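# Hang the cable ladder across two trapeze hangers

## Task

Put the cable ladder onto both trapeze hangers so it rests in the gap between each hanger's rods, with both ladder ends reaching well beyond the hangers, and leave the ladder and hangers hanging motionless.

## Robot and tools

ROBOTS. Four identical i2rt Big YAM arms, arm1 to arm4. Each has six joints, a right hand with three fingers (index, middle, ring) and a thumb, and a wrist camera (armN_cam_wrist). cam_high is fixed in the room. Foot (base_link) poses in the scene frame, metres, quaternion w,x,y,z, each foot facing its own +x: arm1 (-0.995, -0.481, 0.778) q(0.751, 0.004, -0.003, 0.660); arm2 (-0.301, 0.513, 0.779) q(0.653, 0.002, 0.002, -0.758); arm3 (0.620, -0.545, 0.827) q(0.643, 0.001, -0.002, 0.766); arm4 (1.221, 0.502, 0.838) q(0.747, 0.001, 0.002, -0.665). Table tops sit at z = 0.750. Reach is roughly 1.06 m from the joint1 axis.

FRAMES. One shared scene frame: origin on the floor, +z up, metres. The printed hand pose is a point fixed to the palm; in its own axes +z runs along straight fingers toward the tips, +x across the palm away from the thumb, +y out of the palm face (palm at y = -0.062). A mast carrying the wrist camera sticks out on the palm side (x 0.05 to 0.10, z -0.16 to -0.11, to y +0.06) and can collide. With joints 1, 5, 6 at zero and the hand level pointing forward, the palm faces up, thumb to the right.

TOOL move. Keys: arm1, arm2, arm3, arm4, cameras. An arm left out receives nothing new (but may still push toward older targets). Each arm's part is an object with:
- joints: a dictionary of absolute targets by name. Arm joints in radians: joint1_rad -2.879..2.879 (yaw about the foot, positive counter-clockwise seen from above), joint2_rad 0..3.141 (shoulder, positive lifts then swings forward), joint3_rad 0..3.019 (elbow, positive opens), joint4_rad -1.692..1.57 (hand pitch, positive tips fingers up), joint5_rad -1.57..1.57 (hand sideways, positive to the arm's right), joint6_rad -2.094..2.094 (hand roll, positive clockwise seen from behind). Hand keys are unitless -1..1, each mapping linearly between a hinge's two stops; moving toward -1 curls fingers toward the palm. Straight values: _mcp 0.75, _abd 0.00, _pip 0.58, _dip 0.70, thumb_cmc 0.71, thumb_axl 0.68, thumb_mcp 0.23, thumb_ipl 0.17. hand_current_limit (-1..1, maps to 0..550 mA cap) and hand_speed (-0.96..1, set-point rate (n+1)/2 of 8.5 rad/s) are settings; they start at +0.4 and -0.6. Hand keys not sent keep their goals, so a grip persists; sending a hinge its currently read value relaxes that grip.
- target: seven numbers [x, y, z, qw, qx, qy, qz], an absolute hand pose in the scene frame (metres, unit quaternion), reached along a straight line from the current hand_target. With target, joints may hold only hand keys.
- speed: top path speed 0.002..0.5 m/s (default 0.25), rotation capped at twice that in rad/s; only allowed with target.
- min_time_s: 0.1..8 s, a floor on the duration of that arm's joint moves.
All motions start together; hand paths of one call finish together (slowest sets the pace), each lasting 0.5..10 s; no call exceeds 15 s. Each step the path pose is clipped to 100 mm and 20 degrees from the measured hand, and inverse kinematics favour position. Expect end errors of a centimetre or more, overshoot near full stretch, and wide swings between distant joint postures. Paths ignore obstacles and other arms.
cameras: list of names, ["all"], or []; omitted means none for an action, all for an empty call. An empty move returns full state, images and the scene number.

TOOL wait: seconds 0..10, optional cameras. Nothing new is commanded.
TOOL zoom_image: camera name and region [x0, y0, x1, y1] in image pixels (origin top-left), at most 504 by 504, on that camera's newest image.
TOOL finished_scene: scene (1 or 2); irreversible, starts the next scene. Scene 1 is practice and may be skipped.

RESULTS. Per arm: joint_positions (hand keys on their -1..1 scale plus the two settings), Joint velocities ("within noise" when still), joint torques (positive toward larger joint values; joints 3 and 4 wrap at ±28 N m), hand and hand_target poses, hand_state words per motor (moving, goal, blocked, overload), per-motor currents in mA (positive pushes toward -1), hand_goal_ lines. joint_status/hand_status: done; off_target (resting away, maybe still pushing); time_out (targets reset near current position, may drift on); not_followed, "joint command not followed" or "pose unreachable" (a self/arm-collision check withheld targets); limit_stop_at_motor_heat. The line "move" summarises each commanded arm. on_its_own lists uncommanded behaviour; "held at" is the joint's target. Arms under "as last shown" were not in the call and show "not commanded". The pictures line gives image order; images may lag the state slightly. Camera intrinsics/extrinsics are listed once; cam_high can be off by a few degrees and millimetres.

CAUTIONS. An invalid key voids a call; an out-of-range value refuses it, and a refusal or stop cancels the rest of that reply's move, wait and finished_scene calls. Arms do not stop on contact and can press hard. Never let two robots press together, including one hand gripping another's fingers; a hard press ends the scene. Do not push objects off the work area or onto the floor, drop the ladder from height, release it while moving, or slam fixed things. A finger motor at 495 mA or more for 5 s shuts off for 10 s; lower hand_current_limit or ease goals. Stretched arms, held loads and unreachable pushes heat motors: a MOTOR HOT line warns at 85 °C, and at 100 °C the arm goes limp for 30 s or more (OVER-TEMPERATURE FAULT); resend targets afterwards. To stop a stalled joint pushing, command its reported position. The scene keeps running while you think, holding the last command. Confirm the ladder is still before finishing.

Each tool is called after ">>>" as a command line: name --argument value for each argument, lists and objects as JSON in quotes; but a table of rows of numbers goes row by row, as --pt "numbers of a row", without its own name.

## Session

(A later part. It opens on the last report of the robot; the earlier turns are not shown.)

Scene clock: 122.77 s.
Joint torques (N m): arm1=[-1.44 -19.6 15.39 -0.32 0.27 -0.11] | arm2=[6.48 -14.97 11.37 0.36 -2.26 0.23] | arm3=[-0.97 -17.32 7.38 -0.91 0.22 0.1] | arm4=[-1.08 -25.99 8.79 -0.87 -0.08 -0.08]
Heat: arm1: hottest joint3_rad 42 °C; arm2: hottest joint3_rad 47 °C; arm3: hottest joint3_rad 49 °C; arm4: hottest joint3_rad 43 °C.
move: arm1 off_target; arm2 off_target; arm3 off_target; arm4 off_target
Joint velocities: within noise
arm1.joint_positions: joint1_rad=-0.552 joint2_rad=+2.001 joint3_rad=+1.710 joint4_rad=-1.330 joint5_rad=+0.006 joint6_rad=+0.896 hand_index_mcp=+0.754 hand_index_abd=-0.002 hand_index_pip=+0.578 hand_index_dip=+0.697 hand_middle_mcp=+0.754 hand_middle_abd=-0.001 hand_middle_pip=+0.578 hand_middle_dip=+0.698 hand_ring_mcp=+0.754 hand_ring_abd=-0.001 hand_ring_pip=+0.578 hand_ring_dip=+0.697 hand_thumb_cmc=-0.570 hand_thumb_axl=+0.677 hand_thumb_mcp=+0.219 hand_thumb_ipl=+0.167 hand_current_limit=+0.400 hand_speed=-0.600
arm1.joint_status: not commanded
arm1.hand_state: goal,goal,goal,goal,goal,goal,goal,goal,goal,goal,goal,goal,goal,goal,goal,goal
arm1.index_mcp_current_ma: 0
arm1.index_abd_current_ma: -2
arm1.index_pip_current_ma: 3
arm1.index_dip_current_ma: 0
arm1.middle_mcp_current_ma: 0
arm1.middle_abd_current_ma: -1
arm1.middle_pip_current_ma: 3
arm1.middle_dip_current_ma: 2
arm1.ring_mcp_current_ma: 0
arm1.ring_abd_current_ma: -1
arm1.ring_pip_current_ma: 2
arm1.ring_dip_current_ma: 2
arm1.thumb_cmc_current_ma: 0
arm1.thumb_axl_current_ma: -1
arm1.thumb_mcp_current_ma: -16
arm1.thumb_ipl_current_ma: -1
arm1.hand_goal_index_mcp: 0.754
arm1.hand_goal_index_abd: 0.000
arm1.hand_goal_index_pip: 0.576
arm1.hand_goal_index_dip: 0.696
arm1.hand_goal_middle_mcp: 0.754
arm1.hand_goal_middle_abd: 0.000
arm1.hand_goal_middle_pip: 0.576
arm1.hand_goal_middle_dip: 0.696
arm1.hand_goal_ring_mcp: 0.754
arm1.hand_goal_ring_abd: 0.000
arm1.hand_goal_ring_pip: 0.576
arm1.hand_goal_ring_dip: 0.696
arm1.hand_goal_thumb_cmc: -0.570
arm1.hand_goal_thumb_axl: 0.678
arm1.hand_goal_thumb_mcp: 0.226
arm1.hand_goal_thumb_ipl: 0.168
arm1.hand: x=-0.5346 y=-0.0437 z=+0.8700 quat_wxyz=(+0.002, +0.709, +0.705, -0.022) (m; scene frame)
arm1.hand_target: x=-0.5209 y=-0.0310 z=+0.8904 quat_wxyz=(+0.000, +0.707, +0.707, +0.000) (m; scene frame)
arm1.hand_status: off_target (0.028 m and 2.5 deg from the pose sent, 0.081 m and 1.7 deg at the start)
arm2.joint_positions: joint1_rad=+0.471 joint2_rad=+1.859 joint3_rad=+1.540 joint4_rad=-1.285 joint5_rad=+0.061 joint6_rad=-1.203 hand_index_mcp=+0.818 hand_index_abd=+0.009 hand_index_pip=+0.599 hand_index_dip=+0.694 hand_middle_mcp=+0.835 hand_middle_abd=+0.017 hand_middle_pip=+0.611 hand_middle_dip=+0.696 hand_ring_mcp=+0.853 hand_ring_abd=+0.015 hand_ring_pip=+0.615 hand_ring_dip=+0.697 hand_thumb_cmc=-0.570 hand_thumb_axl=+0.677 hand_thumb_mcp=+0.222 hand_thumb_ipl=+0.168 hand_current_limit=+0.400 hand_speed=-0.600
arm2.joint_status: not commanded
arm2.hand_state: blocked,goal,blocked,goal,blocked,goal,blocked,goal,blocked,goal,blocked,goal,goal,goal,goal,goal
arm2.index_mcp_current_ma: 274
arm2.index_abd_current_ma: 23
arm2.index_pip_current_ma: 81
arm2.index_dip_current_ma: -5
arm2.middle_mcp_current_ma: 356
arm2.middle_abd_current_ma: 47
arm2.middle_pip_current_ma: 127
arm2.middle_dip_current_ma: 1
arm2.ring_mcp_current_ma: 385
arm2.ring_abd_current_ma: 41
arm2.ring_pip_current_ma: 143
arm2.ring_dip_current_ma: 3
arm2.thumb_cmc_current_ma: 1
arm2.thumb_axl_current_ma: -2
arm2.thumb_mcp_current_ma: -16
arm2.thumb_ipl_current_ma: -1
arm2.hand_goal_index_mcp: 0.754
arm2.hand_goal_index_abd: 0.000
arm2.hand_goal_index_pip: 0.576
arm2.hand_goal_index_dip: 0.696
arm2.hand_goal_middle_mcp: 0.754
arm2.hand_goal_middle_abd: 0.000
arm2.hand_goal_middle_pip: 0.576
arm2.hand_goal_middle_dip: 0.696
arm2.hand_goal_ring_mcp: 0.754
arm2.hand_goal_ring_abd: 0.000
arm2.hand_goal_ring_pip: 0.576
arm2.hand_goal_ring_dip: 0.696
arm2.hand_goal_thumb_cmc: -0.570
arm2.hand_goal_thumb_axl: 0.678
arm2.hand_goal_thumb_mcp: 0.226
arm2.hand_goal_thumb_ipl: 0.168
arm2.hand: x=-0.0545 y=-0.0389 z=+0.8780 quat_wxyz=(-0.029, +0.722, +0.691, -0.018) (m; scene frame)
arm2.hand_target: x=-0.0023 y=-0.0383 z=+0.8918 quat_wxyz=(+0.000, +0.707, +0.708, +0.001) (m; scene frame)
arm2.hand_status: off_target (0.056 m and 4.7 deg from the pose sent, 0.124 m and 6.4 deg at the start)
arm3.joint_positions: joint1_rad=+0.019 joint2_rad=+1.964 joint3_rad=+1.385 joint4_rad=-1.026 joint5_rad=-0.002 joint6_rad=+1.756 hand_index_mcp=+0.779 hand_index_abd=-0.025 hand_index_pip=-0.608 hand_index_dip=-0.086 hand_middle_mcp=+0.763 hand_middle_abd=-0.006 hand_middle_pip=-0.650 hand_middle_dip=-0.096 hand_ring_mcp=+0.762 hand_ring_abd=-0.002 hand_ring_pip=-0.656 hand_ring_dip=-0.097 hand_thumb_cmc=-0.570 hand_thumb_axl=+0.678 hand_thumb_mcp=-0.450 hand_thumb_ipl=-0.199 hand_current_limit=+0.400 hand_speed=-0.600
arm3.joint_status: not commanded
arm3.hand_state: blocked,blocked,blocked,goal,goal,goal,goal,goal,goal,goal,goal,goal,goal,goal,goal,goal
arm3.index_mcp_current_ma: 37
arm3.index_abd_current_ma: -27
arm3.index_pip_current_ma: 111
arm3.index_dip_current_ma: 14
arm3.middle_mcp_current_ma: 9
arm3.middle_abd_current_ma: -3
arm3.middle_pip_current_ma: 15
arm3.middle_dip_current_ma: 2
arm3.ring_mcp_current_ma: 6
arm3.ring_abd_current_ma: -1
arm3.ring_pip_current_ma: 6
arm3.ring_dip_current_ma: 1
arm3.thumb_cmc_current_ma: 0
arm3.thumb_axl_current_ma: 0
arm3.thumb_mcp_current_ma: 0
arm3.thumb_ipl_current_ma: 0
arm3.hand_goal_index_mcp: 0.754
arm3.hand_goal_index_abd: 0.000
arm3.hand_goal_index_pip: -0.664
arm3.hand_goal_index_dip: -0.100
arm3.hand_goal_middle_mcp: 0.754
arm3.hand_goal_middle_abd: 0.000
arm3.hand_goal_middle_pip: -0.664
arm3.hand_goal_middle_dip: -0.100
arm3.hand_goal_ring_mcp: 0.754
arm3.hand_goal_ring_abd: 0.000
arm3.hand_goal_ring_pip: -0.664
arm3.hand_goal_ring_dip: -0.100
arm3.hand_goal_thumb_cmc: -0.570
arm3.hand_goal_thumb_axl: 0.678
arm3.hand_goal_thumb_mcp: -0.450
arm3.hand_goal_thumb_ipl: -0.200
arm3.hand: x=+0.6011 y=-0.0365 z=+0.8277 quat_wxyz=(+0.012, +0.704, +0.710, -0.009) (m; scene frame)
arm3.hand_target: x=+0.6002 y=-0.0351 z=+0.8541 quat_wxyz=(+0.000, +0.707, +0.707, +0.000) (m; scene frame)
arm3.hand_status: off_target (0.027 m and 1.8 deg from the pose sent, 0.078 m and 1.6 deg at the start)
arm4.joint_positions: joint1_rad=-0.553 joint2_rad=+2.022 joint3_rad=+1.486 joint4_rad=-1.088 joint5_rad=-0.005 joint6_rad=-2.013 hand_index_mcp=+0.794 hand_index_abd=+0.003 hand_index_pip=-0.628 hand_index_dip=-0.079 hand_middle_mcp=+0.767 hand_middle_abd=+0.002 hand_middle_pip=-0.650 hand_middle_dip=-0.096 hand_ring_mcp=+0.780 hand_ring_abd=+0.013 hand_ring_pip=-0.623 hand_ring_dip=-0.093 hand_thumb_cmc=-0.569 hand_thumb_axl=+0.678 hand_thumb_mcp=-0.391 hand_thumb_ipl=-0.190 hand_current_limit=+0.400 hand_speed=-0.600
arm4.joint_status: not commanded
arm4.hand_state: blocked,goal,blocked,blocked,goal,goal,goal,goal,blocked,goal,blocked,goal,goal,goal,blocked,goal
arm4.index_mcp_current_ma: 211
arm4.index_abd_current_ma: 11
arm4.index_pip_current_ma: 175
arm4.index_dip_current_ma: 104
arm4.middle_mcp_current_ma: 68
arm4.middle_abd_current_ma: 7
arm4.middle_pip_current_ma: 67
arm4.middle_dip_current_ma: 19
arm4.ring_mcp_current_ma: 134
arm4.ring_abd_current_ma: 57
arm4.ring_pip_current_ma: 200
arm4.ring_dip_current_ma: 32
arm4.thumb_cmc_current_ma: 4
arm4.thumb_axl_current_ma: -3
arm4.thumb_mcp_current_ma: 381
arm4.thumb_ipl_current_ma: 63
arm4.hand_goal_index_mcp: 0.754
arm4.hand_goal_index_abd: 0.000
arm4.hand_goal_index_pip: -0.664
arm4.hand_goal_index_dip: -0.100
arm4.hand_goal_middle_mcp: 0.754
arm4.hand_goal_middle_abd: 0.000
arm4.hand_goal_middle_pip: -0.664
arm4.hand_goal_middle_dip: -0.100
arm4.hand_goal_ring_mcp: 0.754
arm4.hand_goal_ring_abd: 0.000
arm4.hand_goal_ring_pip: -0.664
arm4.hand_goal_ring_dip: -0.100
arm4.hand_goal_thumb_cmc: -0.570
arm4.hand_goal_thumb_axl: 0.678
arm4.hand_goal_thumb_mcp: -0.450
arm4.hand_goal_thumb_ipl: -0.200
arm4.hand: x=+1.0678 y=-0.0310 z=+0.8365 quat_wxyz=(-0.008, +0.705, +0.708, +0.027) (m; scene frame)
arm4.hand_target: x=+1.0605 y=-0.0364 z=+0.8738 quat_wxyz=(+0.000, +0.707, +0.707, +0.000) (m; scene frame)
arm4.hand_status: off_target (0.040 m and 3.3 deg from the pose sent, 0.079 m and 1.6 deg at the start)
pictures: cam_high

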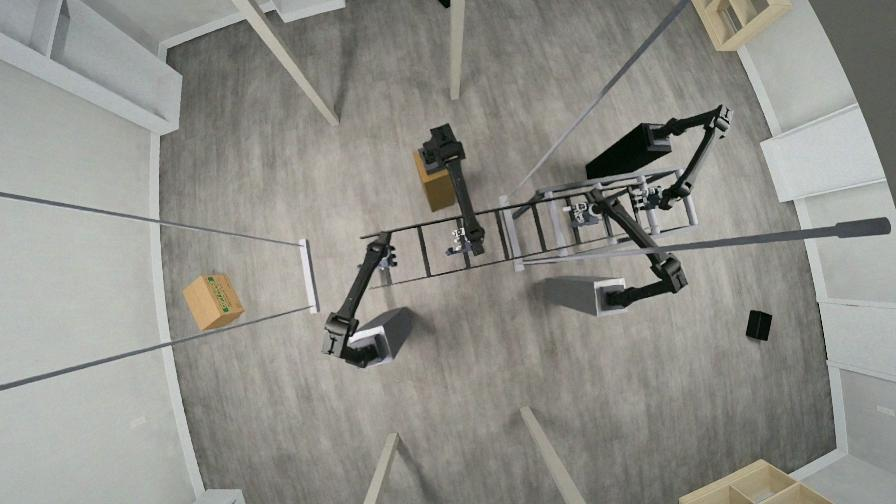

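>>> move --arm1 '{"target": [-0.42, -0.025, 0.89, 0, 0.7071, 0.7071, 0], "speed": 0.1}' --arm2 '{"target": [0.02, -0.042, 0.895, 0, 0.7071, 0.7071, 0], "speed": 0.1}' --arm3 '{"target": [0.69, -0.035, 0.855, 0, 0.7071, 0.7071, 0], "speed": 0.1}' --arm4 '{"target": [1.15, -0.037, 0.878, 0, 0.7071, 0.7071, 0], "speed": 0.1}' --cameras '["cam_high"]'

Scene clock: 125.00 s.
Joint torques (N m): arm1=[-2.14 -22.07 16.92 0.87 0.59 -0.12] | arm2=[1.32 -15.74 11.28 -0.09 -0.58 0.18] | arm3=[-2.55 -17.44 6.78 -0.99 0.67 -0.07] | arm4=[0.56 -25.7 8.09 -1.33 -0.56 0.1]
Heat: arm1: hottest joint3_rad 43 °C; arm2: hottest joint3_rad 48 °C; arm3: hottest joint3_rad 49 °C; arm4: hottest joint3_rad 43 °C.
move: arm1 off_target; arm2 off_target; arm3 off_target; arm4 off_target
Joint velocities: within noise
arm1.joint_positions: joint1_rad=-0.646 joint2_rad=+2.200 joint3_rad=+2.047 joint4_rad=-1.502 joint5_rad=-0.001 joint6_rad=+0.785 hand_index_mcp=+0.768 hand_index_abd=+0.000 hand_index_pip=+0.581 hand_index_dip=+0.697 hand_middle_mcp=+0.769 hand_middle_abd=+0.000 hand_middle_pip=+0.580 hand_middle_dip=+0.698 hand_ring_mcp=+0.770 hand_ring_abd=+0.003 hand_ring_pip=+0.579 hand_ring_dip=+0.697 hand_thumb_cmc=-0.571 hand_thumb_axl=+0.677 hand_thumb_mcp=+0.219 hand_thumb_ipl=+0.167 hand_current_limit=+0.400 hand_speed=-0.600
arm1.joint_status: not commanded
arm1.hand_state: goal,goal,goal,goal,goal,goal,goal,goal,goal,goal,goal,goal,goal,goal,goal,goal
arm1.index_mcp_current_ma: 32
arm1.index_abd_current_ma: 0
arm1.index_pip_current_ma: 7
arm1.index_dip_current_ma: 0
arm1.middle_mcp_current_ma: 35
arm1.middle_abd_current_ma: 0
arm1.middle_pip_current_ma: 7
arm1.middle_dip_current_ma: 2
arm1.ring_mcp_current_ma: 38
arm1.ring_abd_current_ma: 4
arm1.ring_pip_current_ma: 3
arm1.ring_dip_current_ma: 1
arm1.thumb_cmc_current_ma: -1
arm1.thumb_axl_current_ma: -1
arm1.thumb_mcp_current_ma: -16
arm1.thumb_ipl_current_ma: -1
arm1.hand_goal_index_mcp: 0.754
arm1.hand_goal_index_abd: 0.000
arm1.hand_goal_index_pip: 0.576
arm1.hand_goal_index_dip: 0.696
arm1.hand_goal_middle_mcp: 0.754
arm1.hand_goal_middle_abd: 0.000
arm1.hand_goal_middle_pip: 0.576
arm1.hand_goal_middle_dip: 0.696
arm1.hand_goal_ring_mcp: 0.754
arm1.hand_goal_ring_abd: 0.000
arm1.hand_goal_ring_pip: 0.576
arm1.hand_goal_ring_dip: 0.696
arm1.hand_goal_thumb_cmc: -0.570
arm1.hand_goal_thumb_axl: 0.678
arm1.hand_goal_thumb_mcp: 0.226
arm1.hand_goal_thumb_ipl: 0.168
arm1.hand: x=-0.4505 y=-0.0347 z=+0.8699 quat_wxyz=(-0.004, +0.702, +0.711, -0.039) (m; scene frame)
arm1.hand_target: x=-0.4221 y=-0.0270 z=+0.8910 quat_wxyz=(+0.000, +0.707, +0.707, +0.000) (m; scene frame)
arm1.hand_status: off_target (0.038 m and 4.5 deg from the pose sent, 0.118 m and 2.5 deg at the start)
arm2.joint_positions: joint1_rad=+0.559 joint2_rad=+1.890 joint3_rad=+1.591 joint4_rad=-1.294 joint5_rad=+0.013 joint6_rad=-1.163 hand_index_mcp=+0.760 hand_index_abd=+0.005 hand_index_pip=+0.580 hand_index_dip=+0.694 hand_middle_mcp=+0.762 hand_middle_abd=+0.006 hand_middle_pip=+0.582 hand_middle_dip=+0.696 hand_ring_mcp=+0.764 hand_ring_abd=+0.006 hand_ring_pip=+0.583 hand_ring_dip=+0.697 hand_thumb_cmc=-0.570 hand_thumb_axl=+0.677 hand_thumb_mcp=+0.222 hand_thumb_ipl=+0.168 hand_current_limit=+0.400 hand_speed=-0.600
arm2.joint_status: not commanded
arm2.hand_state: goal,goal,goal,goal,goal,goal,goal,goal,goal,goal,goal,goal,goal,goal,goal,goal
arm2.index_mcp_current_ma: 17
arm2.index_abd_current_ma: 12
arm2.index_pip_current_ma: 12
arm2.index_dip_current_ma: -5
arm2.middle_mcp_current_ma: 25
arm2.middle_abd_current_ma: 15
arm2.middle_pip_current_ma: 16
arm2.middle_dip_current_ma: 1
arm2.ring_mcp_current_ma: 33
arm2.ring_abd_current_ma: 16
arm2.ring_pip_current_ma: 21
arm2.ring_dip_current_ma: 3
arm2.thumb_cmc_current_ma: 1
arm2.thumb_axl_current_ma: -2
arm2.thumb_mcp_current_ma: -16
arm2.thumb_ipl_current_ma: -1
arm2.hand_goal_index_mcp: 0.754
arm2.hand_goal_index_abd: 0.000
arm2.hand_goal_index_pip: 0.576
arm2.hand_goal_index_dip: 0.696
arm2.hand_goal_middle_mcp: 0.754
arm2.hand_goal_middle_abd: 0.000
arm2.hand_goal_middle_pip: 0.576
arm2.hand_goal_middle_dip: 0.696
arm2.hand_goal_ring_mcp: 0.754
arm2.hand_goal_ring_abd: 0.000
arm2.hand_goal_ring_pip: 0.576
arm2.hand_goal_ring_dip: 0.696
arm2.hand_goal_thumb_cmc: -0.570
arm2.hand_goal_thumb_axl: 0.678
arm2.hand_goal_thumb_mcp: 0.226
arm2.hand_goal_thumb_ipl: 0.168
arm2.hand: x=+0.0059 y=-0.0294 z=+0.8832 quat_wxyz=(-0.014, +0.706, +0.708, +0.000) (m; scene frame)
arm2.hand_target: x=+0.0196 y=-0.0411 z=+0.8951 quat_wxyz=(+0.000, +0.707, +0.707, +0.000) (m; scene frame)
arm2.hand_status: off_target (0.022 m and 1.7 deg from the pose sent, 0.077 m and 4.7 deg at the start)
arm3.joint_positions: joint1_rad=-0.129 joint2_rad=+1.944 joint3_rad=+1.355 joint4_rad=-1.011 joint5_rad=-0.014 joint6_rad=+1.608 hand_index_mcp=+0.779 hand_index_abd=-0.027 hand_index_pip=-0.608 hand_index_dip=-0.087 hand_middle_mcp=+0.765 hand_middle_abd=-0.004 hand_middle_pip=-0.651 hand_middle_dip=-0.096 hand_ring_mcp=+0.760 hand_ring_abd=-0.002 hand_ring_pip=-0.656 hand_ring_dip=-0.097 hand_thumb_cmc=-0.570 hand_thumb_axl=+0.678 hand_thumb_mcp=-0.450 hand_thumb_ipl=-0.199 hand_current_limit=+0.400 hand_speed=-0.600
arm3.joint_status: not commanded
arm3.hand_state: blocked,blocked,blocked,goal,goal,goal,goal,goal,goal,goal,goal,goal,goal,goal,goal,goal
arm3.index_mcp_current_ma: 37
arm3.index_abd_current_ma: -31
arm3.index_pip_current_ma: 111
arm3.index_dip_current_ma: 12
arm3.middle_mcp_current_ma: 11
arm3.middle_abd_current_ma: -2
arm3.middle_pip_current_ma: 13
arm3.middle_dip_current_ma: 2
arm3.ring_mcp_current_ma: 4
arm3.ring_abd_current_ma: -1
arm3.ring_pip_current_ma: 6
arm3.ring_dip_current_ma: 1
arm3.thumb_cmc_current_ma: 0
arm3.thumb_axl_current_ma: 0
arm3.thumb_mcp_current_ma: 0
arm3.thumb_ipl_current_ma: 0
arm3.hand_goal_index_mcp: 0.754
arm3.hand_goal_index_abd: 0.000
arm3.hand_goal_index_pip: -0.664
arm3.hand_goal_index_dip: -0.100
arm3.hand_goal_middle_mcp: 0.754
arm3.hand_goal_middle_abd: 0.000
arm3.hand_goal_middle_pip: -0.664
arm3.hand_goal_middle_dip: -0.100
arm3.hand_goal_ring_mcp: 0.754
arm3.hand_goal_ring_abd: 0.000
arm3.hand_goal_ring_pip: -0.664
arm3.hand_goal_ring_dip: -0.100
arm3.hand_goal_thumb_cmc: -0.570
arm3.hand_goal_thumb_axl: 0.678
arm3.hand_goal_thumb_mcp: -0.450
arm3.hand_goal_thumb_ipl: -0.200
arm3.hand: x=+0.6791 y=-0.0346 z=+0.8274 quat_wxyz=(+0.005, +0.704, +0.710, -0.013) (m; scene frame)
arm3.hand_target: x=+0.6898 y=-0.0352 z=+0.8540 quat_wxyz=(+0.000, +0.707, +0.707, +0.000) (m; scene frame)
arm3.hand_status: off_target (0.030 m and 1.7 deg from the pose sent, 0.093 m and 1.8 deg at the start)
arm4.joint_positions: joint1_rad=-0.421 joint2_rad=+1.954 joint3_rad=+1.376 joint4_rad=-1.039 joint5_rad=+0.006 joint6_rad=-1.880 hand_index_mcp=+0.794 hand_index_abd=+0.003 hand_index_pip=-0.628 hand_index_dip=-0.079 hand_middle_mcp=+0.767 hand_middle_abd=+0.002 hand_middle_pip=-0.652 hand_middle_dip=-0.096 hand_ring_mcp=+0.781 hand_ring_abd=+0.023 hand_ring_pip=-0.623 hand_ring_dip=-0.093 hand_thumb_cmc=-0.569 hand_thumb_axl=+0.678 hand_thumb_mcp=-0.391 hand_thumb_ipl=-0.190 hand_current_limit=+0.400 hand_speed=-0.600
arm4.joint_status: not commanded
arm4.hand_state: blocked,goal,blocked,blocked,goal,goal,goal,goal,blocked,blocked,blocked,goal,goal,goal,blocked,goal
arm4.index_mcp_current_ma: 211
arm4.index_abd_current_ma: 11
arm4.index_pip_current_ma: 175
arm4.index_dip_current_ma: 103
arm4.middle_mcp_current_ma: 68
arm4.middle_abd_current_ma: 7
arm4.middle_pip_current_ma: 57
arm4.middle_dip_current_ma: 19
arm4.ring_mcp_current_ma: 140
arm4.ring_abd_current_ma: 99
arm4.ring_pip_current_ma: 200
arm4.ring_dip_current_ma: 32
arm4.thumb_cmc_current_ma: 4
arm4.thumb_axl_current_ma: -3
arm4.thumb_mcp_current_ma: 381
arm4.thumb_ipl_current_ma: 63
arm4.hand_goal_index_mcp: 0.754
arm4.hand_goal_index_abd: 0.000
arm4.hand_goal_index_pip: -0.664
arm4.hand_goal_index_dip: -0.100
arm4.hand_goal_middle_mcp: 0.754
arm4.hand_goal_middle_abd: 0.000
arm4.hand_goal_middle_pip: -0.664
arm4.hand_goal_middle_dip: -0.100
arm4.hand_goal_ring_mcp: 0.754
arm4.hand_goal_ring_abd: 0.000
arm4.hand_goal_ring_pip: -0.664
arm4.hand_goal_ring_dip: -0.100
arm4.hand_goal_thumb_cmc: -0.570
arm4.hand_goal_thumb_axl: 0.678
arm4.hand_goal_thumb_mcp: -0.450
arm4.hand_goal_thumb_ipl: -0.200
arm4.hand: x=+1.1441 y=-0.0302 z=+0.8354 quat_wxyz=(-0.015, +0.705, +0.709, +0.021) (m; scene frame)
arm4.hand_target: x=+1.1502 y=-0.0364 z=+0.8761 quat_wxyz=(+0.000, +0.707, +0.707, +0.000) (m; scene frame)
arm4.hand_status: off_target (0.044 m and 3.0 deg from the pose sent, 0.092 m and 3.2 deg at the start)
pictures: cam_high

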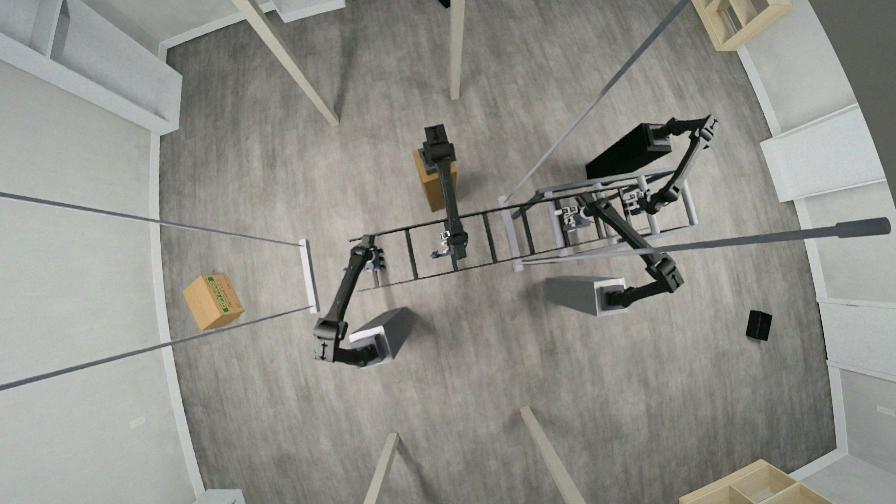

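>>> move --arm1 '{"target": [-0.335, -0.025, 0.89, 0, 0.7071, 0.7071, 0], "speed": 0.1}' --arm2 '{"target": [0.0, -0.035, 1.03, 0, 0.7071, 0.7071, 0], "speed": 0.12}' --arm3 '{"target": [0.78, -0.035, 0.855, 0, 0.7071, 0.7071, 0], "speed": 0.1}' --arm4 '{"target": [1.24, -0.037, 0.878, 0, 0.7071, 0.7071, 0], "speed": 0.1}' --cameras '["cam_high"]'

Scene clock: 128.50 s.
Joint torques (N m): arm1=[-2.08 -24.82 16.8 -0.02 0.78 -0.12] | arm2=[-0.26 -17.32 11.45 -0.16 -0.24 -0.05] | arm3=[-1.96 -16.26 8.4 -1.31 0.69 -0.05] | arm4=[0.26 -24.88 8.09 -1.4 -0.62 0.03]
Heat: arm1: hottest joint3_rad 44 °C; arm2: hottest joint3_rad 48 °C; arm3: hottest joint3_rad 49 °C; arm4: hottest joint3_rad 43 °C.
move: arm1 off_target; arm2 off_target; arm3 off_target; arm4 off_target
Joint velocities: within noise
arm1.joint_positions: joint1_rad=-0.723 joint2_rad=+2.479 joint3_rad=+2.558 joint4_rad=-1.691 joint5_rad=-0.005 joint6_rad=+0.705 hand_index_mcp=+0.790 hand_index_abd=+0.006 hand_index_pip=+0.590 hand_index_dip=+0.695 hand_middle_mcp=+0.792 hand_middle_abd=+0.007 hand_middle_pip=+0.588 hand_middle_dip=+0.696 hand_ring_mcp=+0.794 hand_ring_abd=+0.009 hand_ring_pip=+0.585 hand_ring_dip=+0.697 hand_thumb_cmc=-0.571 hand_thumb_axl=+0.677 hand_thumb_mcp=+0.219 hand_thumb_ipl=+0.167 hand_current_limit=+0.400 hand_speed=-0.600
arm1.joint_status: not commanded
arm1.hand_state: blocked,goal,goal,goal,blocked,goal,goal,goal,blocked,goal,goal,goal,goal,goal,goal,goal
arm1.index_mcp_current_ma: 105
arm1.index_abd_current_ma: 9
arm1.index_pip_current_ma: 29
arm1.index_dip_current_ma: -1
arm1.middle_mcp_current_ma: 111
arm1.middle_abd_current_ma: 10
arm1.middle_pip_current_ma: 23
arm1.middle_dip_current_ma: 0
arm1.ring_mcp_current_ma: 121
arm1.ring_abd_current_ma: 15
arm1.ring_pip_current_ma: 17
arm1.ring_dip_current_ma: 1
arm1.thumb_cmc_current_ma: -1
arm1.thumb_axl_current_ma: -1
arm1.thumb_mcp_current_ma: -16
arm1.thumb_ipl_current_ma: -1
arm1.hand_goal_index_mcp: 0.754
arm1.hand_goal_index_abd: 0.000
arm1.hand_goal_index_pip: 0.576
arm1.hand_goal_index_dip: 0.696
arm1.hand_goal_middle_mcp: 0.754
arm1.hand_goal_middle_abd: 0.000
arm1.hand_goal_middle_pip: 0.576
arm1.hand_goal_middle_dip: 0.696
arm1.hand_goal_ring_mcp: 0.754
arm1.hand_goal_ring_abd: 0.000
arm1.hand_goal_ring_pip: 0.576
arm1.hand_goal_ring_dip: 0.696
arm1.hand_goal_thumb_cmc: -0.570
arm1.hand_goal_thumb_axl: 0.678
arm1.hand_goal_thumb_mcp: 0.226
arm1.hand_goal_thumb_ipl: 0.168
arm1.hand: x=-0.3585 y=-0.0204 z=+0.8719 quat_wxyz=(-0.008, +0.702, +0.712, -0.017) (m; scene frame)
arm1.hand_target: x=-0.3368 y=-0.0265 z=+0.8902 quat_wxyz=(+0.002, +0.706, +0.708, +0.008) (m; scene frame)
arm1.hand_status: off_target (0.030 m and 2.3 deg from the pose sent, 0.118 m and 4.5 deg at the start; a joint's target at an end of its range on 21 of 57 steps)
arm2.joint_positions: joint1_rad=+0.552 joint2_rad=+1.832 joint3_rad=+1.832 joint4_rad=-1.612 joint5_rad=+0.005 joint6_rad=-1.166 hand_index_mcp=+0.755 hand_index_abd=+0.003 hand_index_pip=+0.578 hand_index_dip=+0.694 hand_middle_mcp=+0.755 hand_middle_abd=+0.003 hand_middle_pip=+0.578 hand_middle_dip=+0.696 hand_ring_mcp=+0.755 hand_ring_abd=+0.003 hand_ring_pip=+0.579 hand_ring_dip=+0.697 hand_thumb_cmc=-0.570 hand_thumb_axl=+0.677 hand_thumb_mcp=+0.222 hand_thumb_ipl=+0.168 hand_current_limit=+0.400 hand_speed=-0.600
arm2.joint_status: not commanded
arm2.hand_state: goal,goal,goal,goal,goal,goal,goal,goal,goal,goal,goal,goal,goal,goal,goal,goal
arm2.index_mcp_current_ma: 2
arm2.index_abd_current_ma: 7
arm2.index_pip_current_ma: 6
arm2.index_dip_current_ma: -5
arm2.middle_mcp_current_ma: 2
arm2.middle_abd_current_ma: 7
arm2.middle_pip_current_ma: 5
arm2.middle_dip_current_ma: 1
arm2.ring_mcp_current_ma: 2
arm2.ring_abd_current_ma: 7
arm2.ring_pip_current_ma: 7
arm2.ring_dip_current_ma: 3
arm2.thumb_cmc_current_ma: 1
arm2.thumb_axl_current_ma: -2
arm2.thumb_mcp_current_ma: -16
arm2.thumb_ipl_current_ma: -1
arm2.hand_goal_index_mcp: 0.754
arm2.hand_goal_index_abd: 0.000
arm2.hand_goal_index_pip: 0.576
arm2.hand_goal_index_dip: 0.696
arm2.hand_goal_middle_mcp: 0.754
arm2.hand_goal_middle_abd: 0.000
arm2.hand_goal_middle_pip: 0.576
arm2.hand_goal_middle_dip: 0.696
arm2.hand_goal_ring_mcp: 0.754
arm2.hand_goal_ring_abd: 0.000
arm2.hand_goal_ring_pip: 0.576
arm2.hand_goal_ring_dip: 0.696
arm2.hand_goal_thumb_cmc: -0.570
arm2.hand_goal_thumb_axl: 0.678
arm2.hand_goal_thumb_mcp: 0.226
arm2.hand_goal_thumb_ipl: 0.168
arm2.hand: x=+0.0005 y=-0.0244 z=+1.0053 quat_wxyz=(-0.022, +0.707, +0.706, +0.008) (m; scene frame)
arm2.hand_target: x=-0.0005 y=-0.0340 z=+1.0299 quat_wxyz=(+0.000, +0.707, +0.707, +0.000) (m; scene frame)
arm2.hand_status: off_target (0.027 m and 2.6 deg from the pose sent, 0.147 m and 1.6 deg at the start)
arm3.joint_positions: joint1_rad=-0.303 joint2_rad=+1.940 joint3_rad=+1.353 joint4_rad=-1.006 joint5_rad=-0.015 joint6_rad=+1.435 hand_index_mcp=+0.783 hand_index_abd=-0.029 hand_index_pip=-0.610 hand_index_dip=-0.090 hand_middle_mcp=+0.764 hand_middle_abd=-0.004 hand_middle_pip=-0.649 hand_middle_dip=-0.096 hand_ring_mcp=+0.759 hand_ring_abd=-0.002 hand_ring_pip=-0.656 hand_ring_dip=-0.097 hand_thumb_cmc=-0.570 hand_thumb_axl=+0.678 hand_thumb_mcp=-0.451 hand_thumb_ipl=-0.200 hand_current_limit=+0.400 hand_speed=-0.600
arm3.joint_status: not commanded
arm3.hand_state: blocked,blocked,blocked,goal,goal,goal,goal,goal,goal,goal,goal,goal,goal,goal,goal,goal
arm3.index_mcp_current_ma: 47
arm3.index_abd_current_ma: -33
arm3.index_pip_current_ma: 105
arm3.index_dip_current_ma: 8
arm3.middle_mcp_current_ma: 9
arm3.middle_abd_current_ma: -2
arm3.middle_pip_current_ma: 15
arm3.middle_dip_current_ma: 2
arm3.ring_mcp_current_ma: 4
arm3.ring_abd_current_ma: -1
arm3.ring_pip_current_ma: 6
arm3.ring_dip_current_ma: 1
arm3.thumb_cmc_current_ma: 0
arm3.thumb_axl_current_ma: 0
arm3.thumb_mcp_current_ma: -1
arm3.thumb_ipl_current_ma: 0
arm3.hand_goal_index_mcp: 0.754
arm3.hand_goal_index_abd: 0.000
arm3.hand_goal_index_pip: -0.664
arm3.hand_goal_index_dip: -0.100
arm3.hand_goal_middle_mcp: 0.754
arm3.hand_goal_middle_abd: 0.000
arm3.hand_goal_middle_pip: -0.664
arm3.hand_goal_middle_dip: -0.100
arm3.hand_goal_ring_mcp: 0.754
arm3.hand_goal_ring_abd: 0.000
arm3.hand_goal_ring_pip: -0.664
arm3.hand_goal_ring_dip: -0.100
arm3.hand_goal_thumb_cmc: -0.570
arm3.hand_goal_thumb_axl: 0.678
arm3.hand_goal_thumb_mcp: -0.450
arm3.hand_goal_thumb_ipl: -0.200
arm3.hand: x=+0.7715 y=-0.0374 z=+0.8278 quat_wxyz=(+0.000, +0.705, +0.709, -0.012) (m; scene frame)
arm3.hand_target: x=+0.7799 y=-0.0353 z=+0.8543 quat_wxyz=(+0.000, +0.707, +0.707, +0.000) (m; scene frame)
arm3.hand_status: off_target (0.029 m and 1.4 deg from the pose sent, 0.105 m and 1.7 deg at the start)
arm4.joint_positions: joint1_rad=-0.250 joint2_rad=+1.913 joint3_rad=+1.310 joint4_rad=-1.013 joint5_rad=+0.008 joint6_rad=-1.706 hand_index_mcp=+0.794 hand_index_abd=+0.003 hand_index_pip=-0.628 hand_index_dip=-0.079 hand_middle_mcp=+0.766 hand_middle_abd=+0.001 hand_middle_pip=-0.654 hand_middle_dip=-0.096 hand_ring_mcp=+0.784 hand_ring_abd=+0.028 hand_ring_pip=-0.623 hand_ring_dip=-0.095 hand_thumb_cmc=-0.569 hand_thumb_axl=+0.678 hand_thumb_mcp=-0.391 hand_thumb_ipl=-0.190 hand_current_limit=+0.400 hand_speed=-0.600
arm4.joint_status: not commanded
arm4.hand_state: blocked,goal,blocked,blocked,goal,goal,goal,goal,blocked,blocked,blocked,goal,goal,goal,blocked,goal
arm4.index_mcp_current_ma: 212
arm4.index_abd_current_ma: 11
arm4.index_pip_current_ma: 175
arm4.index_dip_current_ma: 103
arm4.middle_mcp_current_ma: 63
arm4.middle_abd_current_ma: 4
arm4.middle_pip_current_ma: 51
arm4.middle_dip_current_ma: 18
arm4.ring_mcp_current_ma: 158
arm4.ring_abd_current_ma: 118
arm4.ring_pip_current_ma: 200
arm4.ring_dip_current_ma: 25
arm4.thumb_cmc_current_ma: 4
arm4.thumb_axl_current_ma: -3
arm4.thumb_mcp_current_ma: 381
arm4.thumb_ipl_current_ma: 63
arm4.hand_goal_index_mcp: 0.754
arm4.hand_goal_index_abd: 0.000
arm4.hand_goal_index_pip: -0.664
arm4.hand_goal_index_dip: -0.100
arm4.hand_goal_middle_mcp: 0.754
arm4.hand_goal_middle_abd: 0.000
arm4.hand_goal_middle_pip: -0.664
arm4.hand_goal_middle_dip: -0.100
arm4.hand_goal_ring_mcp: 0.754
arm4.hand_goal_ring_abd: 0.000
arm4.hand_goal_ring_pip: -0.664
arm4.hand_goal_ring_dip: -0.100
arm4.hand_goal_thumb_cmc: -0.570
arm4.hand_goal_thumb_axl: 0.678
arm4.hand_goal_thumb_mcp: -0.450
arm4.hand_goal_thumb_ipl: -0.200
arm4.hand: x=+1.2352 y=-0.0320 z=+0.8346 quat_wxyz=(-0.019, +0.706, +0.707, +0.017) (m; scene frame)
arm4.hand_target: x=+1.2401 y=-0.0367 z=+0.8760 quat_wxyz=(+0.000, +0.707, +0.707, +0.000) (m; scene frame)
arm4.hand_status: off_target (0.044 m and 2.9 deg from the pose sent, 0.105 m and 2.9 deg at the start)
pictures: cam_high

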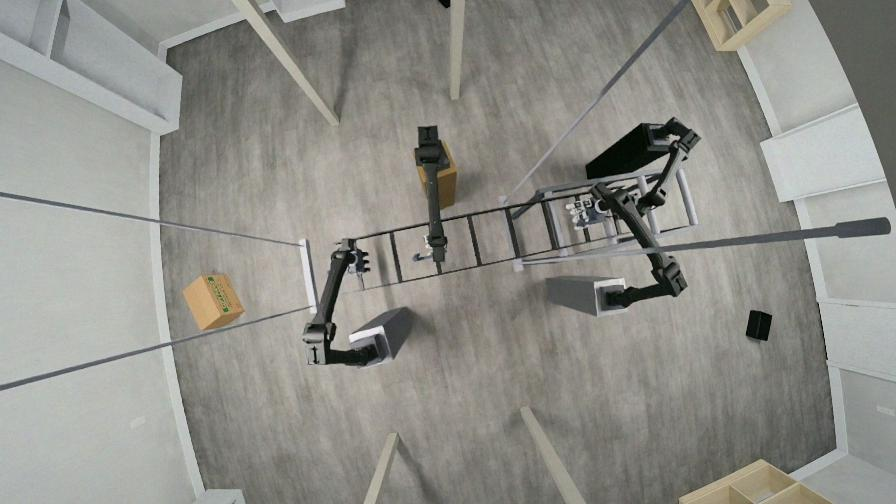

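>>> move --arm1 '{"target": [-0.37, -0.02, 1.03, 0, 0.7071, 0.7071, 0], "speed": 0.12}' --arm3 '{"target": [0.89, -0.035, 0.865, 0, 0.7071, 0.7071, 0], "speed": 0.1}' --arm4 '{"target": [1.35, -0.037, 0.893, 0, 0.7071, 0.7071, 0], "speed": 0.1}' --cameras '["cam_high", "arm4_cam_wrist"]'

Scene clock: 131.17 s.
Joint torques (N m): arm1=[0.32 -26.64 10.22 0.46 0.35 -0.01] | arm2=[-0.38 -17.49 11.47 -0.16 -0.25 -0.06] | arm3=[-1.61 -16.62 10.84 -1.92 0.86 0.04] | arm4=[0.44 -25.7 9.88 -2.67 -1.07 -0.02]
Heat: arm1: hottest joint3_rad 45 °C; arm2: hottest joint3_rad 49 °C; arm3: hottest joint3_rad 48 °C; arm4: hottest joint3_rad 43 °C.
move: arm1 off_target; arm3 off_target; arm4 off_target
Joint velocities: within noise
arm1.joint_positions: joint1_rad=-0.715 joint2_rad=+2.298 joint3_rad=+2.558 joint4_rad=-1.691 joint5_rad=+0.023 joint6_rad=+0.705 hand_index_mcp=+0.755 hand_index_abd=+0.002 hand_index_pip=+0.579 hand_index_dip=+0.695 hand_middle_mcp=+0.755 hand_middle_abd=+0.002 hand_middle_pip=+0.578 hand_middle_dip=+0.696 hand_ring_mcp=+0.755 hand_ring_abd=+0.003 hand_ring_pip=+0.578 hand_ring_dip=+0.697 hand_thumb_cmc=-0.571 hand_thumb_axl=+0.677 hand_thumb_mcp=+0.219 hand_thumb_ipl=+0.167 hand_current_limit=+0.400 hand_speed=-0.600
arm1.joint_status: not commanded
arm1.hand_state: goal,goal,goal,goal,goal,goal,goal,goal,goal,goal,goal,goal,goal,goal,goal,goal
arm1.index_mcp_current_ma: 2
arm1.index_abd_current_ma: 2
arm1.index_pip_current_ma: 4
arm1.index_dip_current_ma: -1
arm1.middle_mcp_current_ma: 2
arm1.middle_abd_current_ma: 3
arm1.middle_pip_current_ma: 3
arm1.middle_dip_current_ma: 0
arm1.ring_mcp_current_ma: 2
arm1.ring_abd_current_ma: 3
arm1.ring_pip_current_ma: 3
arm1.ring_dip_current_ma: 1
arm1.thumb_cmc_current_ma: -1
arm1.thumb_axl_current_ma: -1
arm1.thumb_mcp_current_ma: -16
arm1.thumb_ipl_current_ma: -1
arm1.hand_goal_index_mcp: 0.754
arm1.hand_goal_index_abd: 0.000
arm1.hand_goal_index_pip: 0.576
arm1.hand_goal_index_dip: 0.696
arm1.hand_goal_middle_mcp: 0.754
arm1.hand_goal_middle_abd: 0.000
arm1.hand_goal_middle_pip: 0.576
arm1.hand_goal_middle_dip: 0.696
arm1.hand_goal_ring_mcp: 0.754
arm1.hand_goal_ring_abd: 0.000
arm1.hand_goal_ring_pip: 0.576
arm1.hand_goal_ring_dip: 0.696
arm1.hand_goal_thumb_cmc: -0.570
arm1.hand_goal_thumb_axl: 0.678
arm1.hand_goal_thumb_mcp: 0.226
arm1.hand_goal_thumb_ipl: 0.168
arm1.hand: x=-0.3630 y=-0.0237 z=+1.0115 quat_wxyz=(+0.013, +0.698, +0.713, +0.072) (m; scene frame)
arm1.hand_target: x=-0.3703 y=-0.0204 z=+1.0292 quat_wxyz=(+0.014, +0.695, +0.714, +0.082) (m; scene frame)
arm1.hand_status: off_target (0.020 m and 8.5 deg from the pose sent, 0.159 m and 2.4 deg at the start; a joint's target at an end of its range on 60 of 62 steps)
arm2: as last shown
arm3.joint_positions: joint1_rad=-0.498 joint2_rad=+1.979 joint3_rad=+1.420 joint4_rad=-1.044 joint5_rad=-0.018 joint6_rad=+1.234 hand_index_mcp=+0.790 hand_index_abd=-0.031 hand_index_pip=-0.613 hand_index_dip=-0.093 hand_middle_mcp=+0.758 hand_middle_abd=-0.004 hand_middle_pip=-0.647 hand_middle_dip=-0.096 hand_ring_mcp=+0.758 hand_ring_abd=-0.002 hand_ring_pip=-0.656 hand_ring_dip=-0.097 hand_thumb_cmc=-0.570 hand_thumb_axl=+0.678 hand_thumb_mcp=-0.453 hand_thumb_ipl=-0.201 hand_current_limit=+0.400 hand_speed=-0.600
arm3.joint_status: not commanded
arm3.hand_state: blocked,blocked,blocked,goal,goal,goal,goal,goal,goal,goal,goal,goal,goal,goal,goal,goal
arm3.index_mcp_current_ma: 64
arm3.index_abd_current_ma: -38
arm3.index_pip_current_ma: 99
arm3.index_dip_current_ma: 5
arm3.middle_mcp_current_ma: 2
arm3.middle_abd_current_ma: -2
arm3.middle_pip_current_ma: 18
arm3.middle_dip_current_ma: 2
arm3.ring_mcp_current_ma: 3
arm3.ring_abd_current_ma: -1
arm3.ring_pip_current_ma: 6
arm3.ring_dip_current_ma: 1
arm3.thumb_cmc_current_ma: 0
arm3.thumb_axl_current_ma: 0
arm3.thumb_mcp_current_ma: -2
arm3.thumb_ipl_current_ma: 0
arm3.hand_goal_index_mcp: 0.754
arm3.hand_goal_index_abd: 0.000
arm3.hand_goal_index_pip: -0.664
arm3.hand_goal_index_dip: -0.100
arm3.hand_goal_middle_mcp: 0.754
arm3.hand_goal_middle_abd: 0.000
arm3.hand_goal_middle_pip: -0.664
arm3.hand_goal_middle_dip: -0.100
arm3.hand_goal_ring_mcp: 0.754
arm3.hand_goal_ring_abd: 0.000
arm3.hand_goal_ring_pip: -0.664
arm3.hand_goal_ring_dip: -0.100
arm3.hand_goal_thumb_cmc: -0.570
arm3.hand_goal_thumb_axl: 0.678
arm3.hand_goal_thumb_mcp: -0.450
arm3.hand_goal_thumb_ipl: -0.200
arm3.hand: x=+0.8779 y=-0.0446 z=+0.8283 quat_wxyz=(-0.002, +0.703, +0.711, -0.016) (m; scene frame)
arm3.hand_target: x=+0.8896 y=-0.0360 z=+0.8645 quat_wxyz=(+0.000, +0.707, +0.707, +0.001) (m; scene frame)
arm3.hand_status: off_target (0.040 m and 2.0 deg from the pose sent, 0.124 m and 1.4 deg at the start)
arm4.joint_positions: joint1_rad=-0.039 joint2_rad=+1.900 joint3_rad=+1.295 joint4_rad=-1.011 joint5_rad=+0.021 joint6_rad=-1.489 hand_index_mcp=+0.794 hand_index_abd=+0.003 hand_index_pip=-0.628 hand_index_dip=-0.079 hand_middle_mcp=+0.772 hand_middle_abd=+0.001 hand_middle_pip=-0.655 hand_middle_dip=-0.097 hand_ring_mcp=+0.796 hand_ring_abd=+0.042 hand_ring_pip=-0.621 hand_ring_dip=-0.096 hand_thumb_cmc=-0.569 hand_thumb_axl=+0.678 hand_thumb_mcp=-0.391 hand_thumb_ipl=-0.190 hand_current_limit=+0.400 hand_speed=-0.600
arm4.joint_status: not commanded
arm4.hand_state: blocked,goal,blocked,blocked,goal,goal,goal,goal,blocked,blocked,blocked,goal,goal,goal,blocked,goal
arm4.index_mcp_current_ma: 212
arm4.index_abd_current_ma: 11
arm4.index_pip_current_ma: 175
arm4.index_dip_current_ma: 103
arm4.middle_mcp_current_ma: 92
arm4.middle_abd_current_ma: 3
arm4.middle_pip_current_ma: 42
arm4.middle_dip_current_ma: 14
arm4.ring_mcp_current_ma: 220
arm4.ring_abd_current_ma: 182
arm4.ring_pip_current_ma: 212
arm4.ring_dip_current_ma: 17
arm4.thumb_cmc_current_ma: 4
arm4.thumb_axl_current_ma: -2
arm4.thumb_mcp_current_ma: 381
arm4.thumb_ipl_current_ma: 63
arm4.hand_goal_index_mcp: 0.754
arm4.hand_goal_index_abd: 0.000
arm4.hand_goal_index_pip: -0.664
arm4.hand_goal_index_dip: -0.100
arm4.hand_goal_middle_mcp: 0.754
arm4.hand_goal_middle_abd: 0.000
arm4.hand_goal_middle_pip: -0.664
arm4.hand_goal_middle_dip: -0.100
arm4.hand_goal_ring_mcp: 0.754
arm4.hand_goal_ring_abd: 0.000
arm4.hand_goal_ring_pip: -0.664
arm4.hand_goal_ring_dip: -0.100
arm4.hand_goal_thumb_cmc: -0.570
arm4.hand_goal_thumb_axl: 0.678
arm4.hand_goal_thumb_mcp: -0.450
arm4.hand_goal_thumb_ipl: -0.200
arm4.hand: x=+1.3409 y=-0.0314 z=+0.8347 quat_wxyz=(-0.026, +0.709, +0.705, +0.008) (m; scene frame)
arm4.hand_target: x=+1.3500 y=-0.0362 z=+0.8898 quat_wxyz=(+0.001, +0.707, +0.707, +0.000) (m; scene frame)
arm4.hand_status: off_target (0.059 m and 3.1 deg from the pose sent, 0.129 m and 2.9 deg at the start)
pictures: arm4_cam_wrist, cam_high
camera_calibration:
arm4_cam_wrist: T_world_to_cam=[[0.598757, -0.795264, -0.0951038, -0.708846], [-0.428338, -0.418284, 0.800978, -0.17408], [-0.676769, -0.438855, -0.591092, 1.50238], [0, 0, 0, 1]] pos_world=[1.36663, 0.0227908, 0.960064]

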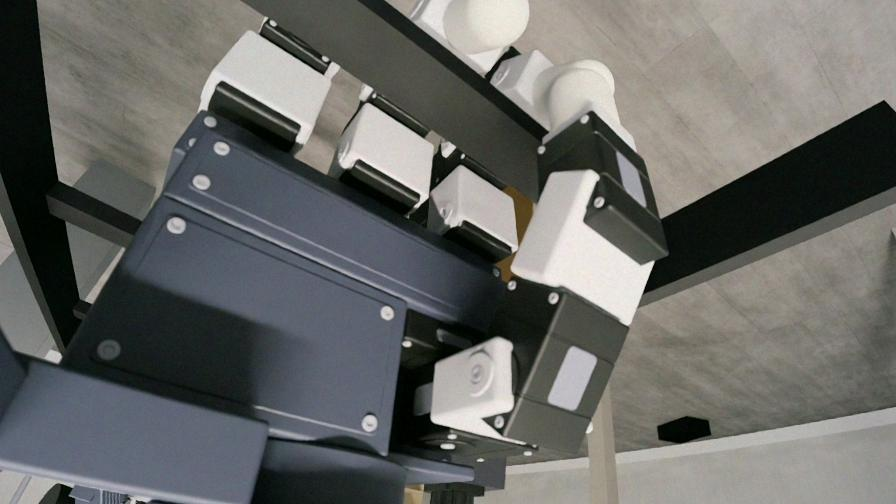

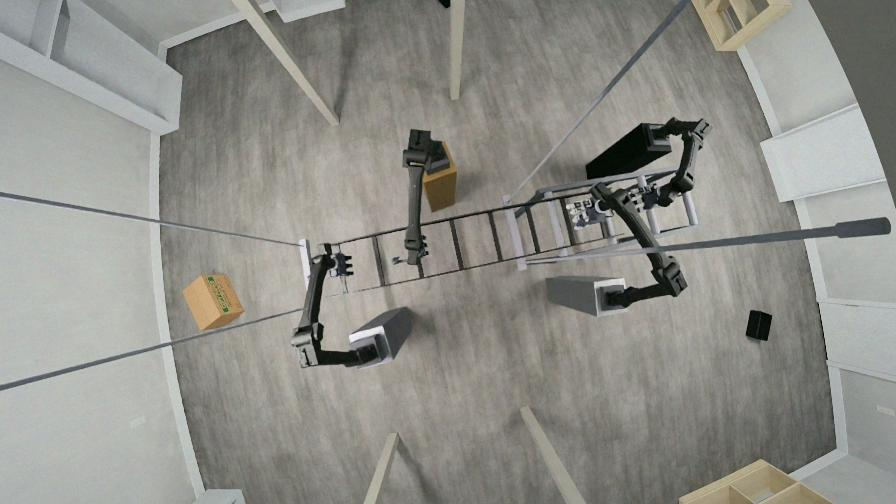

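>>> move --arm3 '{"target": [0.885, -0.035, 0.885, 0, 0.7071, 0.7071, 0], "speed": 0.08}' --arm4 '{"target": [1.341, -0.034, 0.85, 0, 0.7071, 0.7071, 0], "speed": 0.1, "joints": {"hand_thumb_mcp": 0.226, "hand_thumb_ipl": 0.168, "hand_index_dip": 0.696, "hand_middle_dip": 0.696, "hand_ring_dip": 0.696}}'

>>> move --arm4 '{"target": [1.33, -0.034, 0.85, 0, 0.7071, 0.7071, 0], "speed": 0.1, "joints": {"hand_index_pip": 0.576, "hand_middle_pip": 0.576, "hand_ring_pip": 0.576}}' --cameras '["cam_high", "arm4_cam_wrist"]'

Scene clock: 132.50 s.
Joint torques (N m): arm1=[-0.09 -26.93 10.25 0.39 0.36 -0.01] | arm2=[-0.26 -17.32 11.38 -0.17 -0.26 -0.04] | arm3=[-1.08 -18.61 11.45 -2.73 0.82 0.12] | arm4=[-0.26 -21.25 7.34 -0.4 -0.71 -0.11]
Heat: arm1: hottest joint3_rad 45 °C; arm2: hottest joint3_rad 49 °C; arm3: hottest joint3_rad 48 °C; arm4: hottest joint3_rad 43 °C.
move: arm3 off_target; arm4 off_target
Joint velocities: within noise
arm1, arm2: as last shown
arm3.joint_positions: joint1_rad=-0.498 joint2_rad=+1.984 joint3_rad=+1.420 joint4_rad=-1.067 joint5_rad=-0.018 joint6_rad=+1.234 hand_index_mcp=+0.790 hand_index_abd=-0.049 hand_index_pip=-0.613 hand_index_dip=-0.094 hand_middle_mcp=+0.755 hand_middle_abd=-0.004 hand_middle_pip=-0.652 hand_middle_dip=-0.096 hand_ring_mcp=+0.758 hand_ring_abd=-0.002 hand_ring_pip=-0.656 hand_ring_dip=-0.097 hand_thumb_cmc=-0.570 hand_thumb_axl=+0.678 hand_thumb_mcp=-0.453 hand_thumb_ipl=-0.201 hand_current_limit=+0.400 hand_speed=-0.600
arm3.joint_status: not commanded
arm3.hand_state: blocked,blocked,blocked,goal,goal,goal,goal,goal,goal,goal,goal,goal,goal,goal,goal,goal
arm3.index_mcp_current_ma: 64
arm3.index_abd_current_ma: -74
arm3.index_pip_current_ma: 99
arm3.index_dip_current_ma: 4
arm3.middle_mcp_current_ma: 0
arm3.middle_abd_current_ma: -2
arm3.middle_pip_current_ma: 11
arm3.middle_dip_current_ma: 2
arm3.ring_mcp_current_ma: 3
arm3.ring_abd_current_ma: -1
arm3.ring_pip_current_ma: 6
arm3.ring_dip_current_ma: 1
arm3.thumb_cmc_current_ma: 0
arm3.thumb_axl_current_ma: 0
arm3.thumb_mcp_current_ma: -2
arm3.thumb_ipl_current_ma: 0
arm3.hand_goal_index_mcp: 0.754
arm3.hand_goal_index_abd: 0.000
arm3.hand_goal_index_pip: -0.664
arm3.hand_goal_index_dip: -0.100
arm3.hand_goal_middle_mcp: 0.754
arm3.hand_goal_middle_abd: 0.000
arm3.hand_goal_middle_pip: -0.664
arm3.hand_goal_middle_dip: -0.100
arm3.hand_goal_ring_mcp: 0.754
arm3.hand_goal_ring_abd: 0.000
arm3.hand_goal_ring_pip: -0.664
arm3.hand_goal_ring_dip: -0.100
arm3.hand_goal_thumb_cmc: -0.570
arm3.hand_goal_thumb_axl: 0.678
arm3.hand_goal_thumb_mcp: -0.450
arm3.hand_goal_thumb_ipl: -0.200
arm3.hand: x=+0.8755 y=-0.0506 z=+0.8259 quat_wxyz=(+0.004, +0.702, +0.711, -0.029) (m; scene frame)
arm3.hand_target: x=+0.8844 y=-0.0370 z=+0.8833 quat_wxyz=(-0.001, +0.707, +0.707, +0.001) (m; scene frame)
arm3.hand_status: off_target (0.062 m and 3.5 deg from the pose sent, 0.058 m and 2.0 deg at the start)
arm4.joint_positions: joint1_rad=-0.048 joint2_rad=+1.900 joint3_rad=+1.274 joint4_rad=-0.966 joint5_rad=+0.012 joint6_rad=-1.495 hand_index_mcp=+0.759 hand_index_abd=+0.003 hand_index_pip=-0.656 hand_index_dip=+0.693 hand_middle_mcp=+0.762 hand_middle_abd=+0.001 hand_middle_pip=-0.655 hand_middle_dip=+0.694 hand_ring_mcp=+0.783 hand_ring_abd=+0.025 hand_ring_pip=-0.642 hand_ring_dip=+0.693 hand_thumb_cmc=-0.569 hand_thumb_axl=+0.678 hand_thumb_mcp=+0.217 hand_thumb_ipl=+0.165 hand_current_limit=+0.400 hand_speed=-0.600
arm4.joint_status: all done
arm4.hand_state: goal,goal,goal,goal,goal,goal,goal,goal,blocked,blocked,blocked,goal,goal,goal,goal,goal
arm4.index_mcp_current_ma: 25
arm4.index_abd_current_ma: 11
arm4.index_pip_current_ma: 38
arm4.index_dip_current_ma: -13
arm4.middle_mcp_current_ma: 39
arm4.middle_abd_current_ma: 3
arm4.middle_pip_current_ma: 41
arm4.middle_dip_current_ma: -10
arm4.ring_mcp_current_ma: 153
arm4.ring_abd_current_ma: 106
arm4.ring_pip_current_ma: 106
arm4.ring_dip_current_ma: -12
arm4.thumb_cmc_current_ma: 4
arm4.thumb_axl_current_ma: -2
arm4.thumb_mcp_current_ma: -60
arm4.thumb_ipl_current_ma: -22
arm4.hand_goal_index_mcp: 0.754
arm4.hand_goal_index_abd: 0.000
arm4.hand_goal_index_pip: -0.664
arm4.hand_goal_index_dip: 0.696
arm4.hand_goal_middle_mcp: 0.754
arm4.hand_goal_middle_abd: 0.000
arm4.hand_goal_middle_pip: -0.664
arm4.hand_goal_middle_dip: 0.696
arm4.hand_goal_ring_mcp: 0.754
arm4.hand_goal_ring_abd: 0.000
arm4.hand_goal_ring_pip: -0.664
arm4.hand_goal_ring_dip: 0.696
arm4.hand_goal_thumb_cmc: -0.570
arm4.hand_goal_thumb_axl: 0.678
arm4.hand_goal_thumb_mcp: 0.226
arm4.hand_goal_thumb_ipl: 0.168
arm4.on_its_own: hand_index_pip moved -0.028 to your old target -0.664; hand_ring_pip moved -0.021 toward your old target -0.664
arm4.hand: x=+1.3378 y=-0.0338 z=+0.8299 quat_wxyz=(-0.013, +0.710, +0.704, +0.003) (m; scene frame)
arm4.hand_target: x=+1.3410 y=-0.0340 z=+0.8495 quat_wxyz=(+0.000, +0.707, +0.707, +0.000) (m; scene frame)
arm4.hand_status: off_target (0.020 m and 1.6 deg from the pose sent, 0.015 m and 3.1 deg at the start)
pictures: none

Scene clock: 133.83 s.
Joint torques (N m): arm1=[-0.03 -27.16 10.21 0.38 0.36 -0.03] | arm2=[-0.26 -17.32 11.41 -0.16 -0.26 -0.07] | arm3=[-1.44 -21.95 11.3 -2.59 1.01 0.13] | arm4=[-0.38 -19.43 7.43 -0.23 -0.29 -0.12]
Heat: arm1: hottest joint3_rad 45 °C; arm2: hottest joint3_rad 49 °C; arm3: hottest joint3_rad 48 °C; arm4: hottest joint3_rad 43 °C.
move: arm4 done
Joint velocities: within noise
arm1, arm2, arm3: as last shown
arm3.joint_positions: joint1_rad=-0.497 joint2_rad=+2.020 joint3_rad=+1.420 joint4_rad=-1.070 joint5_rad=-0.024 joint6_rad=+1.234 hand_index_mcp=+0.792 hand_index_abd=-0.069 hand_index_pip=-0.601 hand_index_dip=-0.094 hand_middle_mcp=+0.755 hand_middle_abd=-0.004 hand_middle_pip=-0.654 hand_middle_dip=-0.096 hand_ring_mcp=+0.758 hand_ring_abd=-0.002 hand_ring_pip=-0.656 hand_ring_dip=-0.097 hand_thumb_cmc=-0.570 hand_thumb_axl=+0.678 hand_thumb_mcp=-0.453 hand_thumb_ipl=-0.201 hand_current_limit=+0.400 hand_speed=-0.600
arm3.index_mcp_current_ma: 68
arm3.index_abd_current_ma: -126
arm3.index_pip_current_ma: 134
arm3.middle_pip_current_ma: 8
arm3.hand: x=+0.8721 y=-0.0557 z=+0.8062 quat_wxyz=(+0.010, +0.702, +0.711, -0.048) (m; scene frame)
arm3.hand_target: x=+0.8843 y=-0.0370 z=+0.8833 quat_wxyz=(-0.001, +0.707, +0.707, +0.001) (m; scene frame)
arm4.joint_positions: joint1_rad=-0.067 joint2_rad=+1.879 joint3_rad=+1.272 joint4_rad=-0.969 joint5_rad=+0.002 joint6_rad=-1.515 hand_index_mcp=+0.755 hand_index_abd=+0.003 hand_index_pip=+0.573 hand_index_dip=+0.693 hand_middle_mcp=+0.755 hand_middle_abd=+0.001 hand_middle_pip=+0.572 hand_middle_dip=+0.694 hand_ring_mcp=+0.755 hand_ring_abd=+0.003 hand_ring_pip=+0.573 hand_ring_dip=+0.694 hand_thumb_cmc=-0.569 hand_thumb_axl=+0.678 hand_thumb_mcp=+0.217 hand_thumb_ipl=+0.165 hand_current_limit=+0.400 hand_speed=-0.600
arm4.joint_status: all done
arm4.hand_state: goal,goal,goal,goal,goal,goal,goal,goal,goal,goal,goal,goal,goal,goal,goal,goal
arm4.index_mcp_current_ma: 7
arm4.index_abd_current_ma: 11
arm4.index_pip_current_ma: -16
arm4.index_dip_current_ma: -13
arm4.middle_mcp_current_ma: 7
arm4.middle_abd_current_ma: 3
arm4.middle_pip_current_ma: -17
arm4.middle_dip_current_ma: -10
arm4.ring_mcp_current_ma: 7
arm4.ring_abd_current_ma: 13
arm4.ring_pip_current_ma: -15
arm4.ring_dip_current_ma: -11
arm4.thumb_cmc_current_ma: 4
arm4.thumb_axl_current_ma: -2
arm4.thumb_mcp_current_ma: -59
arm4.thumb_ipl_current_ma: -22
arm4.hand_goal_index_mcp: 0.754
arm4.hand_goal_index_abd: 0.000
arm4.hand_goal_index_pip: 0.576
arm4.hand_goal_index_dip: 0.696
arm4.hand_goal_middle_mcp: 0.754
arm4.hand_goal_middle_abd: 0.000
arm4.hand_goal_middle_pip: 0.576
arm4.hand_goal_middle_dip: 0.696
arm4.hand_goal_ring_mcp: 0.754
arm4.hand_goal_ring_abd: 0.000
arm4.hand_goal_ring_pip: 0.576
arm4.hand_goal_ring_dip: 0.696
arm4.hand_goal_thumb_cmc: -0.570
arm4.hand_goal_thumb_axl: 0.678
arm4.hand_goal_thumb_mcp: 0.226
arm4.hand_goal_thumb_ipl: 0.168
arm4.hand: x=+1.3298 y=-0.0348 z=+0.8406 quat_wxyz=(-0.004, +0.710, +0.704, +0.002) (m; scene frame)
arm4.hand_target: x=+1.3301 y=-0.0340 z=+0.8499 quat_wxyz=(+0.000, +0.707, +0.707, +0.000) (m; scene frame)
arm4.hand_status: done (0.009 m and 0.7 deg from the pose sent, 0.022 m and 1.6 deg at the start)
pictures: arm4_cam_wrist, cam_high
camera_calibration:
arm4_cam_wrist: T_world_to_cam=[[0.598088, -0.799805, -0.0510189, -0.740661], [-0.447005, -0.38575, 0.807084, -0.164209], [-0.66519, -0.459901, -0.588229, 1.47832], [0, 0, 0, 1]] pos_world=[1.35294, 0.0241531, 0.964333]

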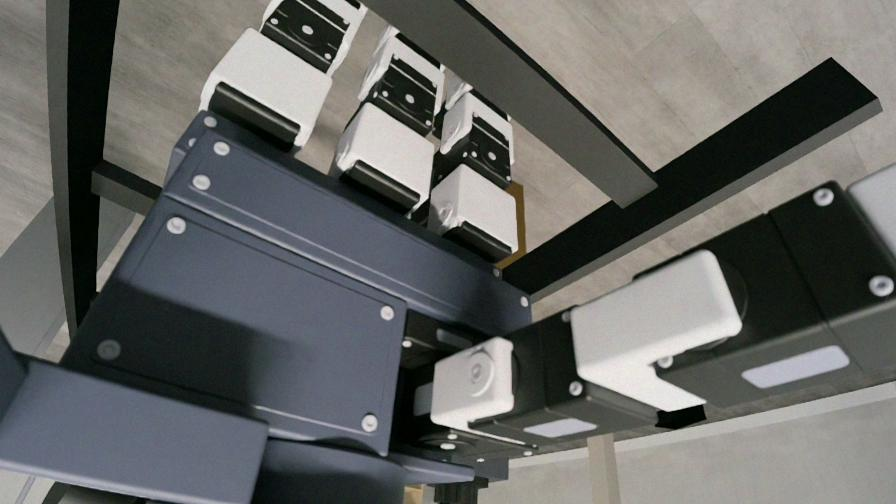

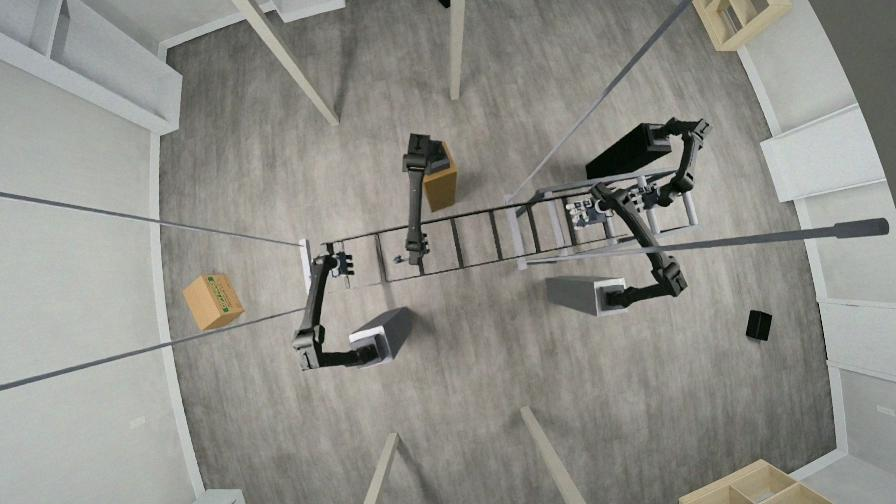

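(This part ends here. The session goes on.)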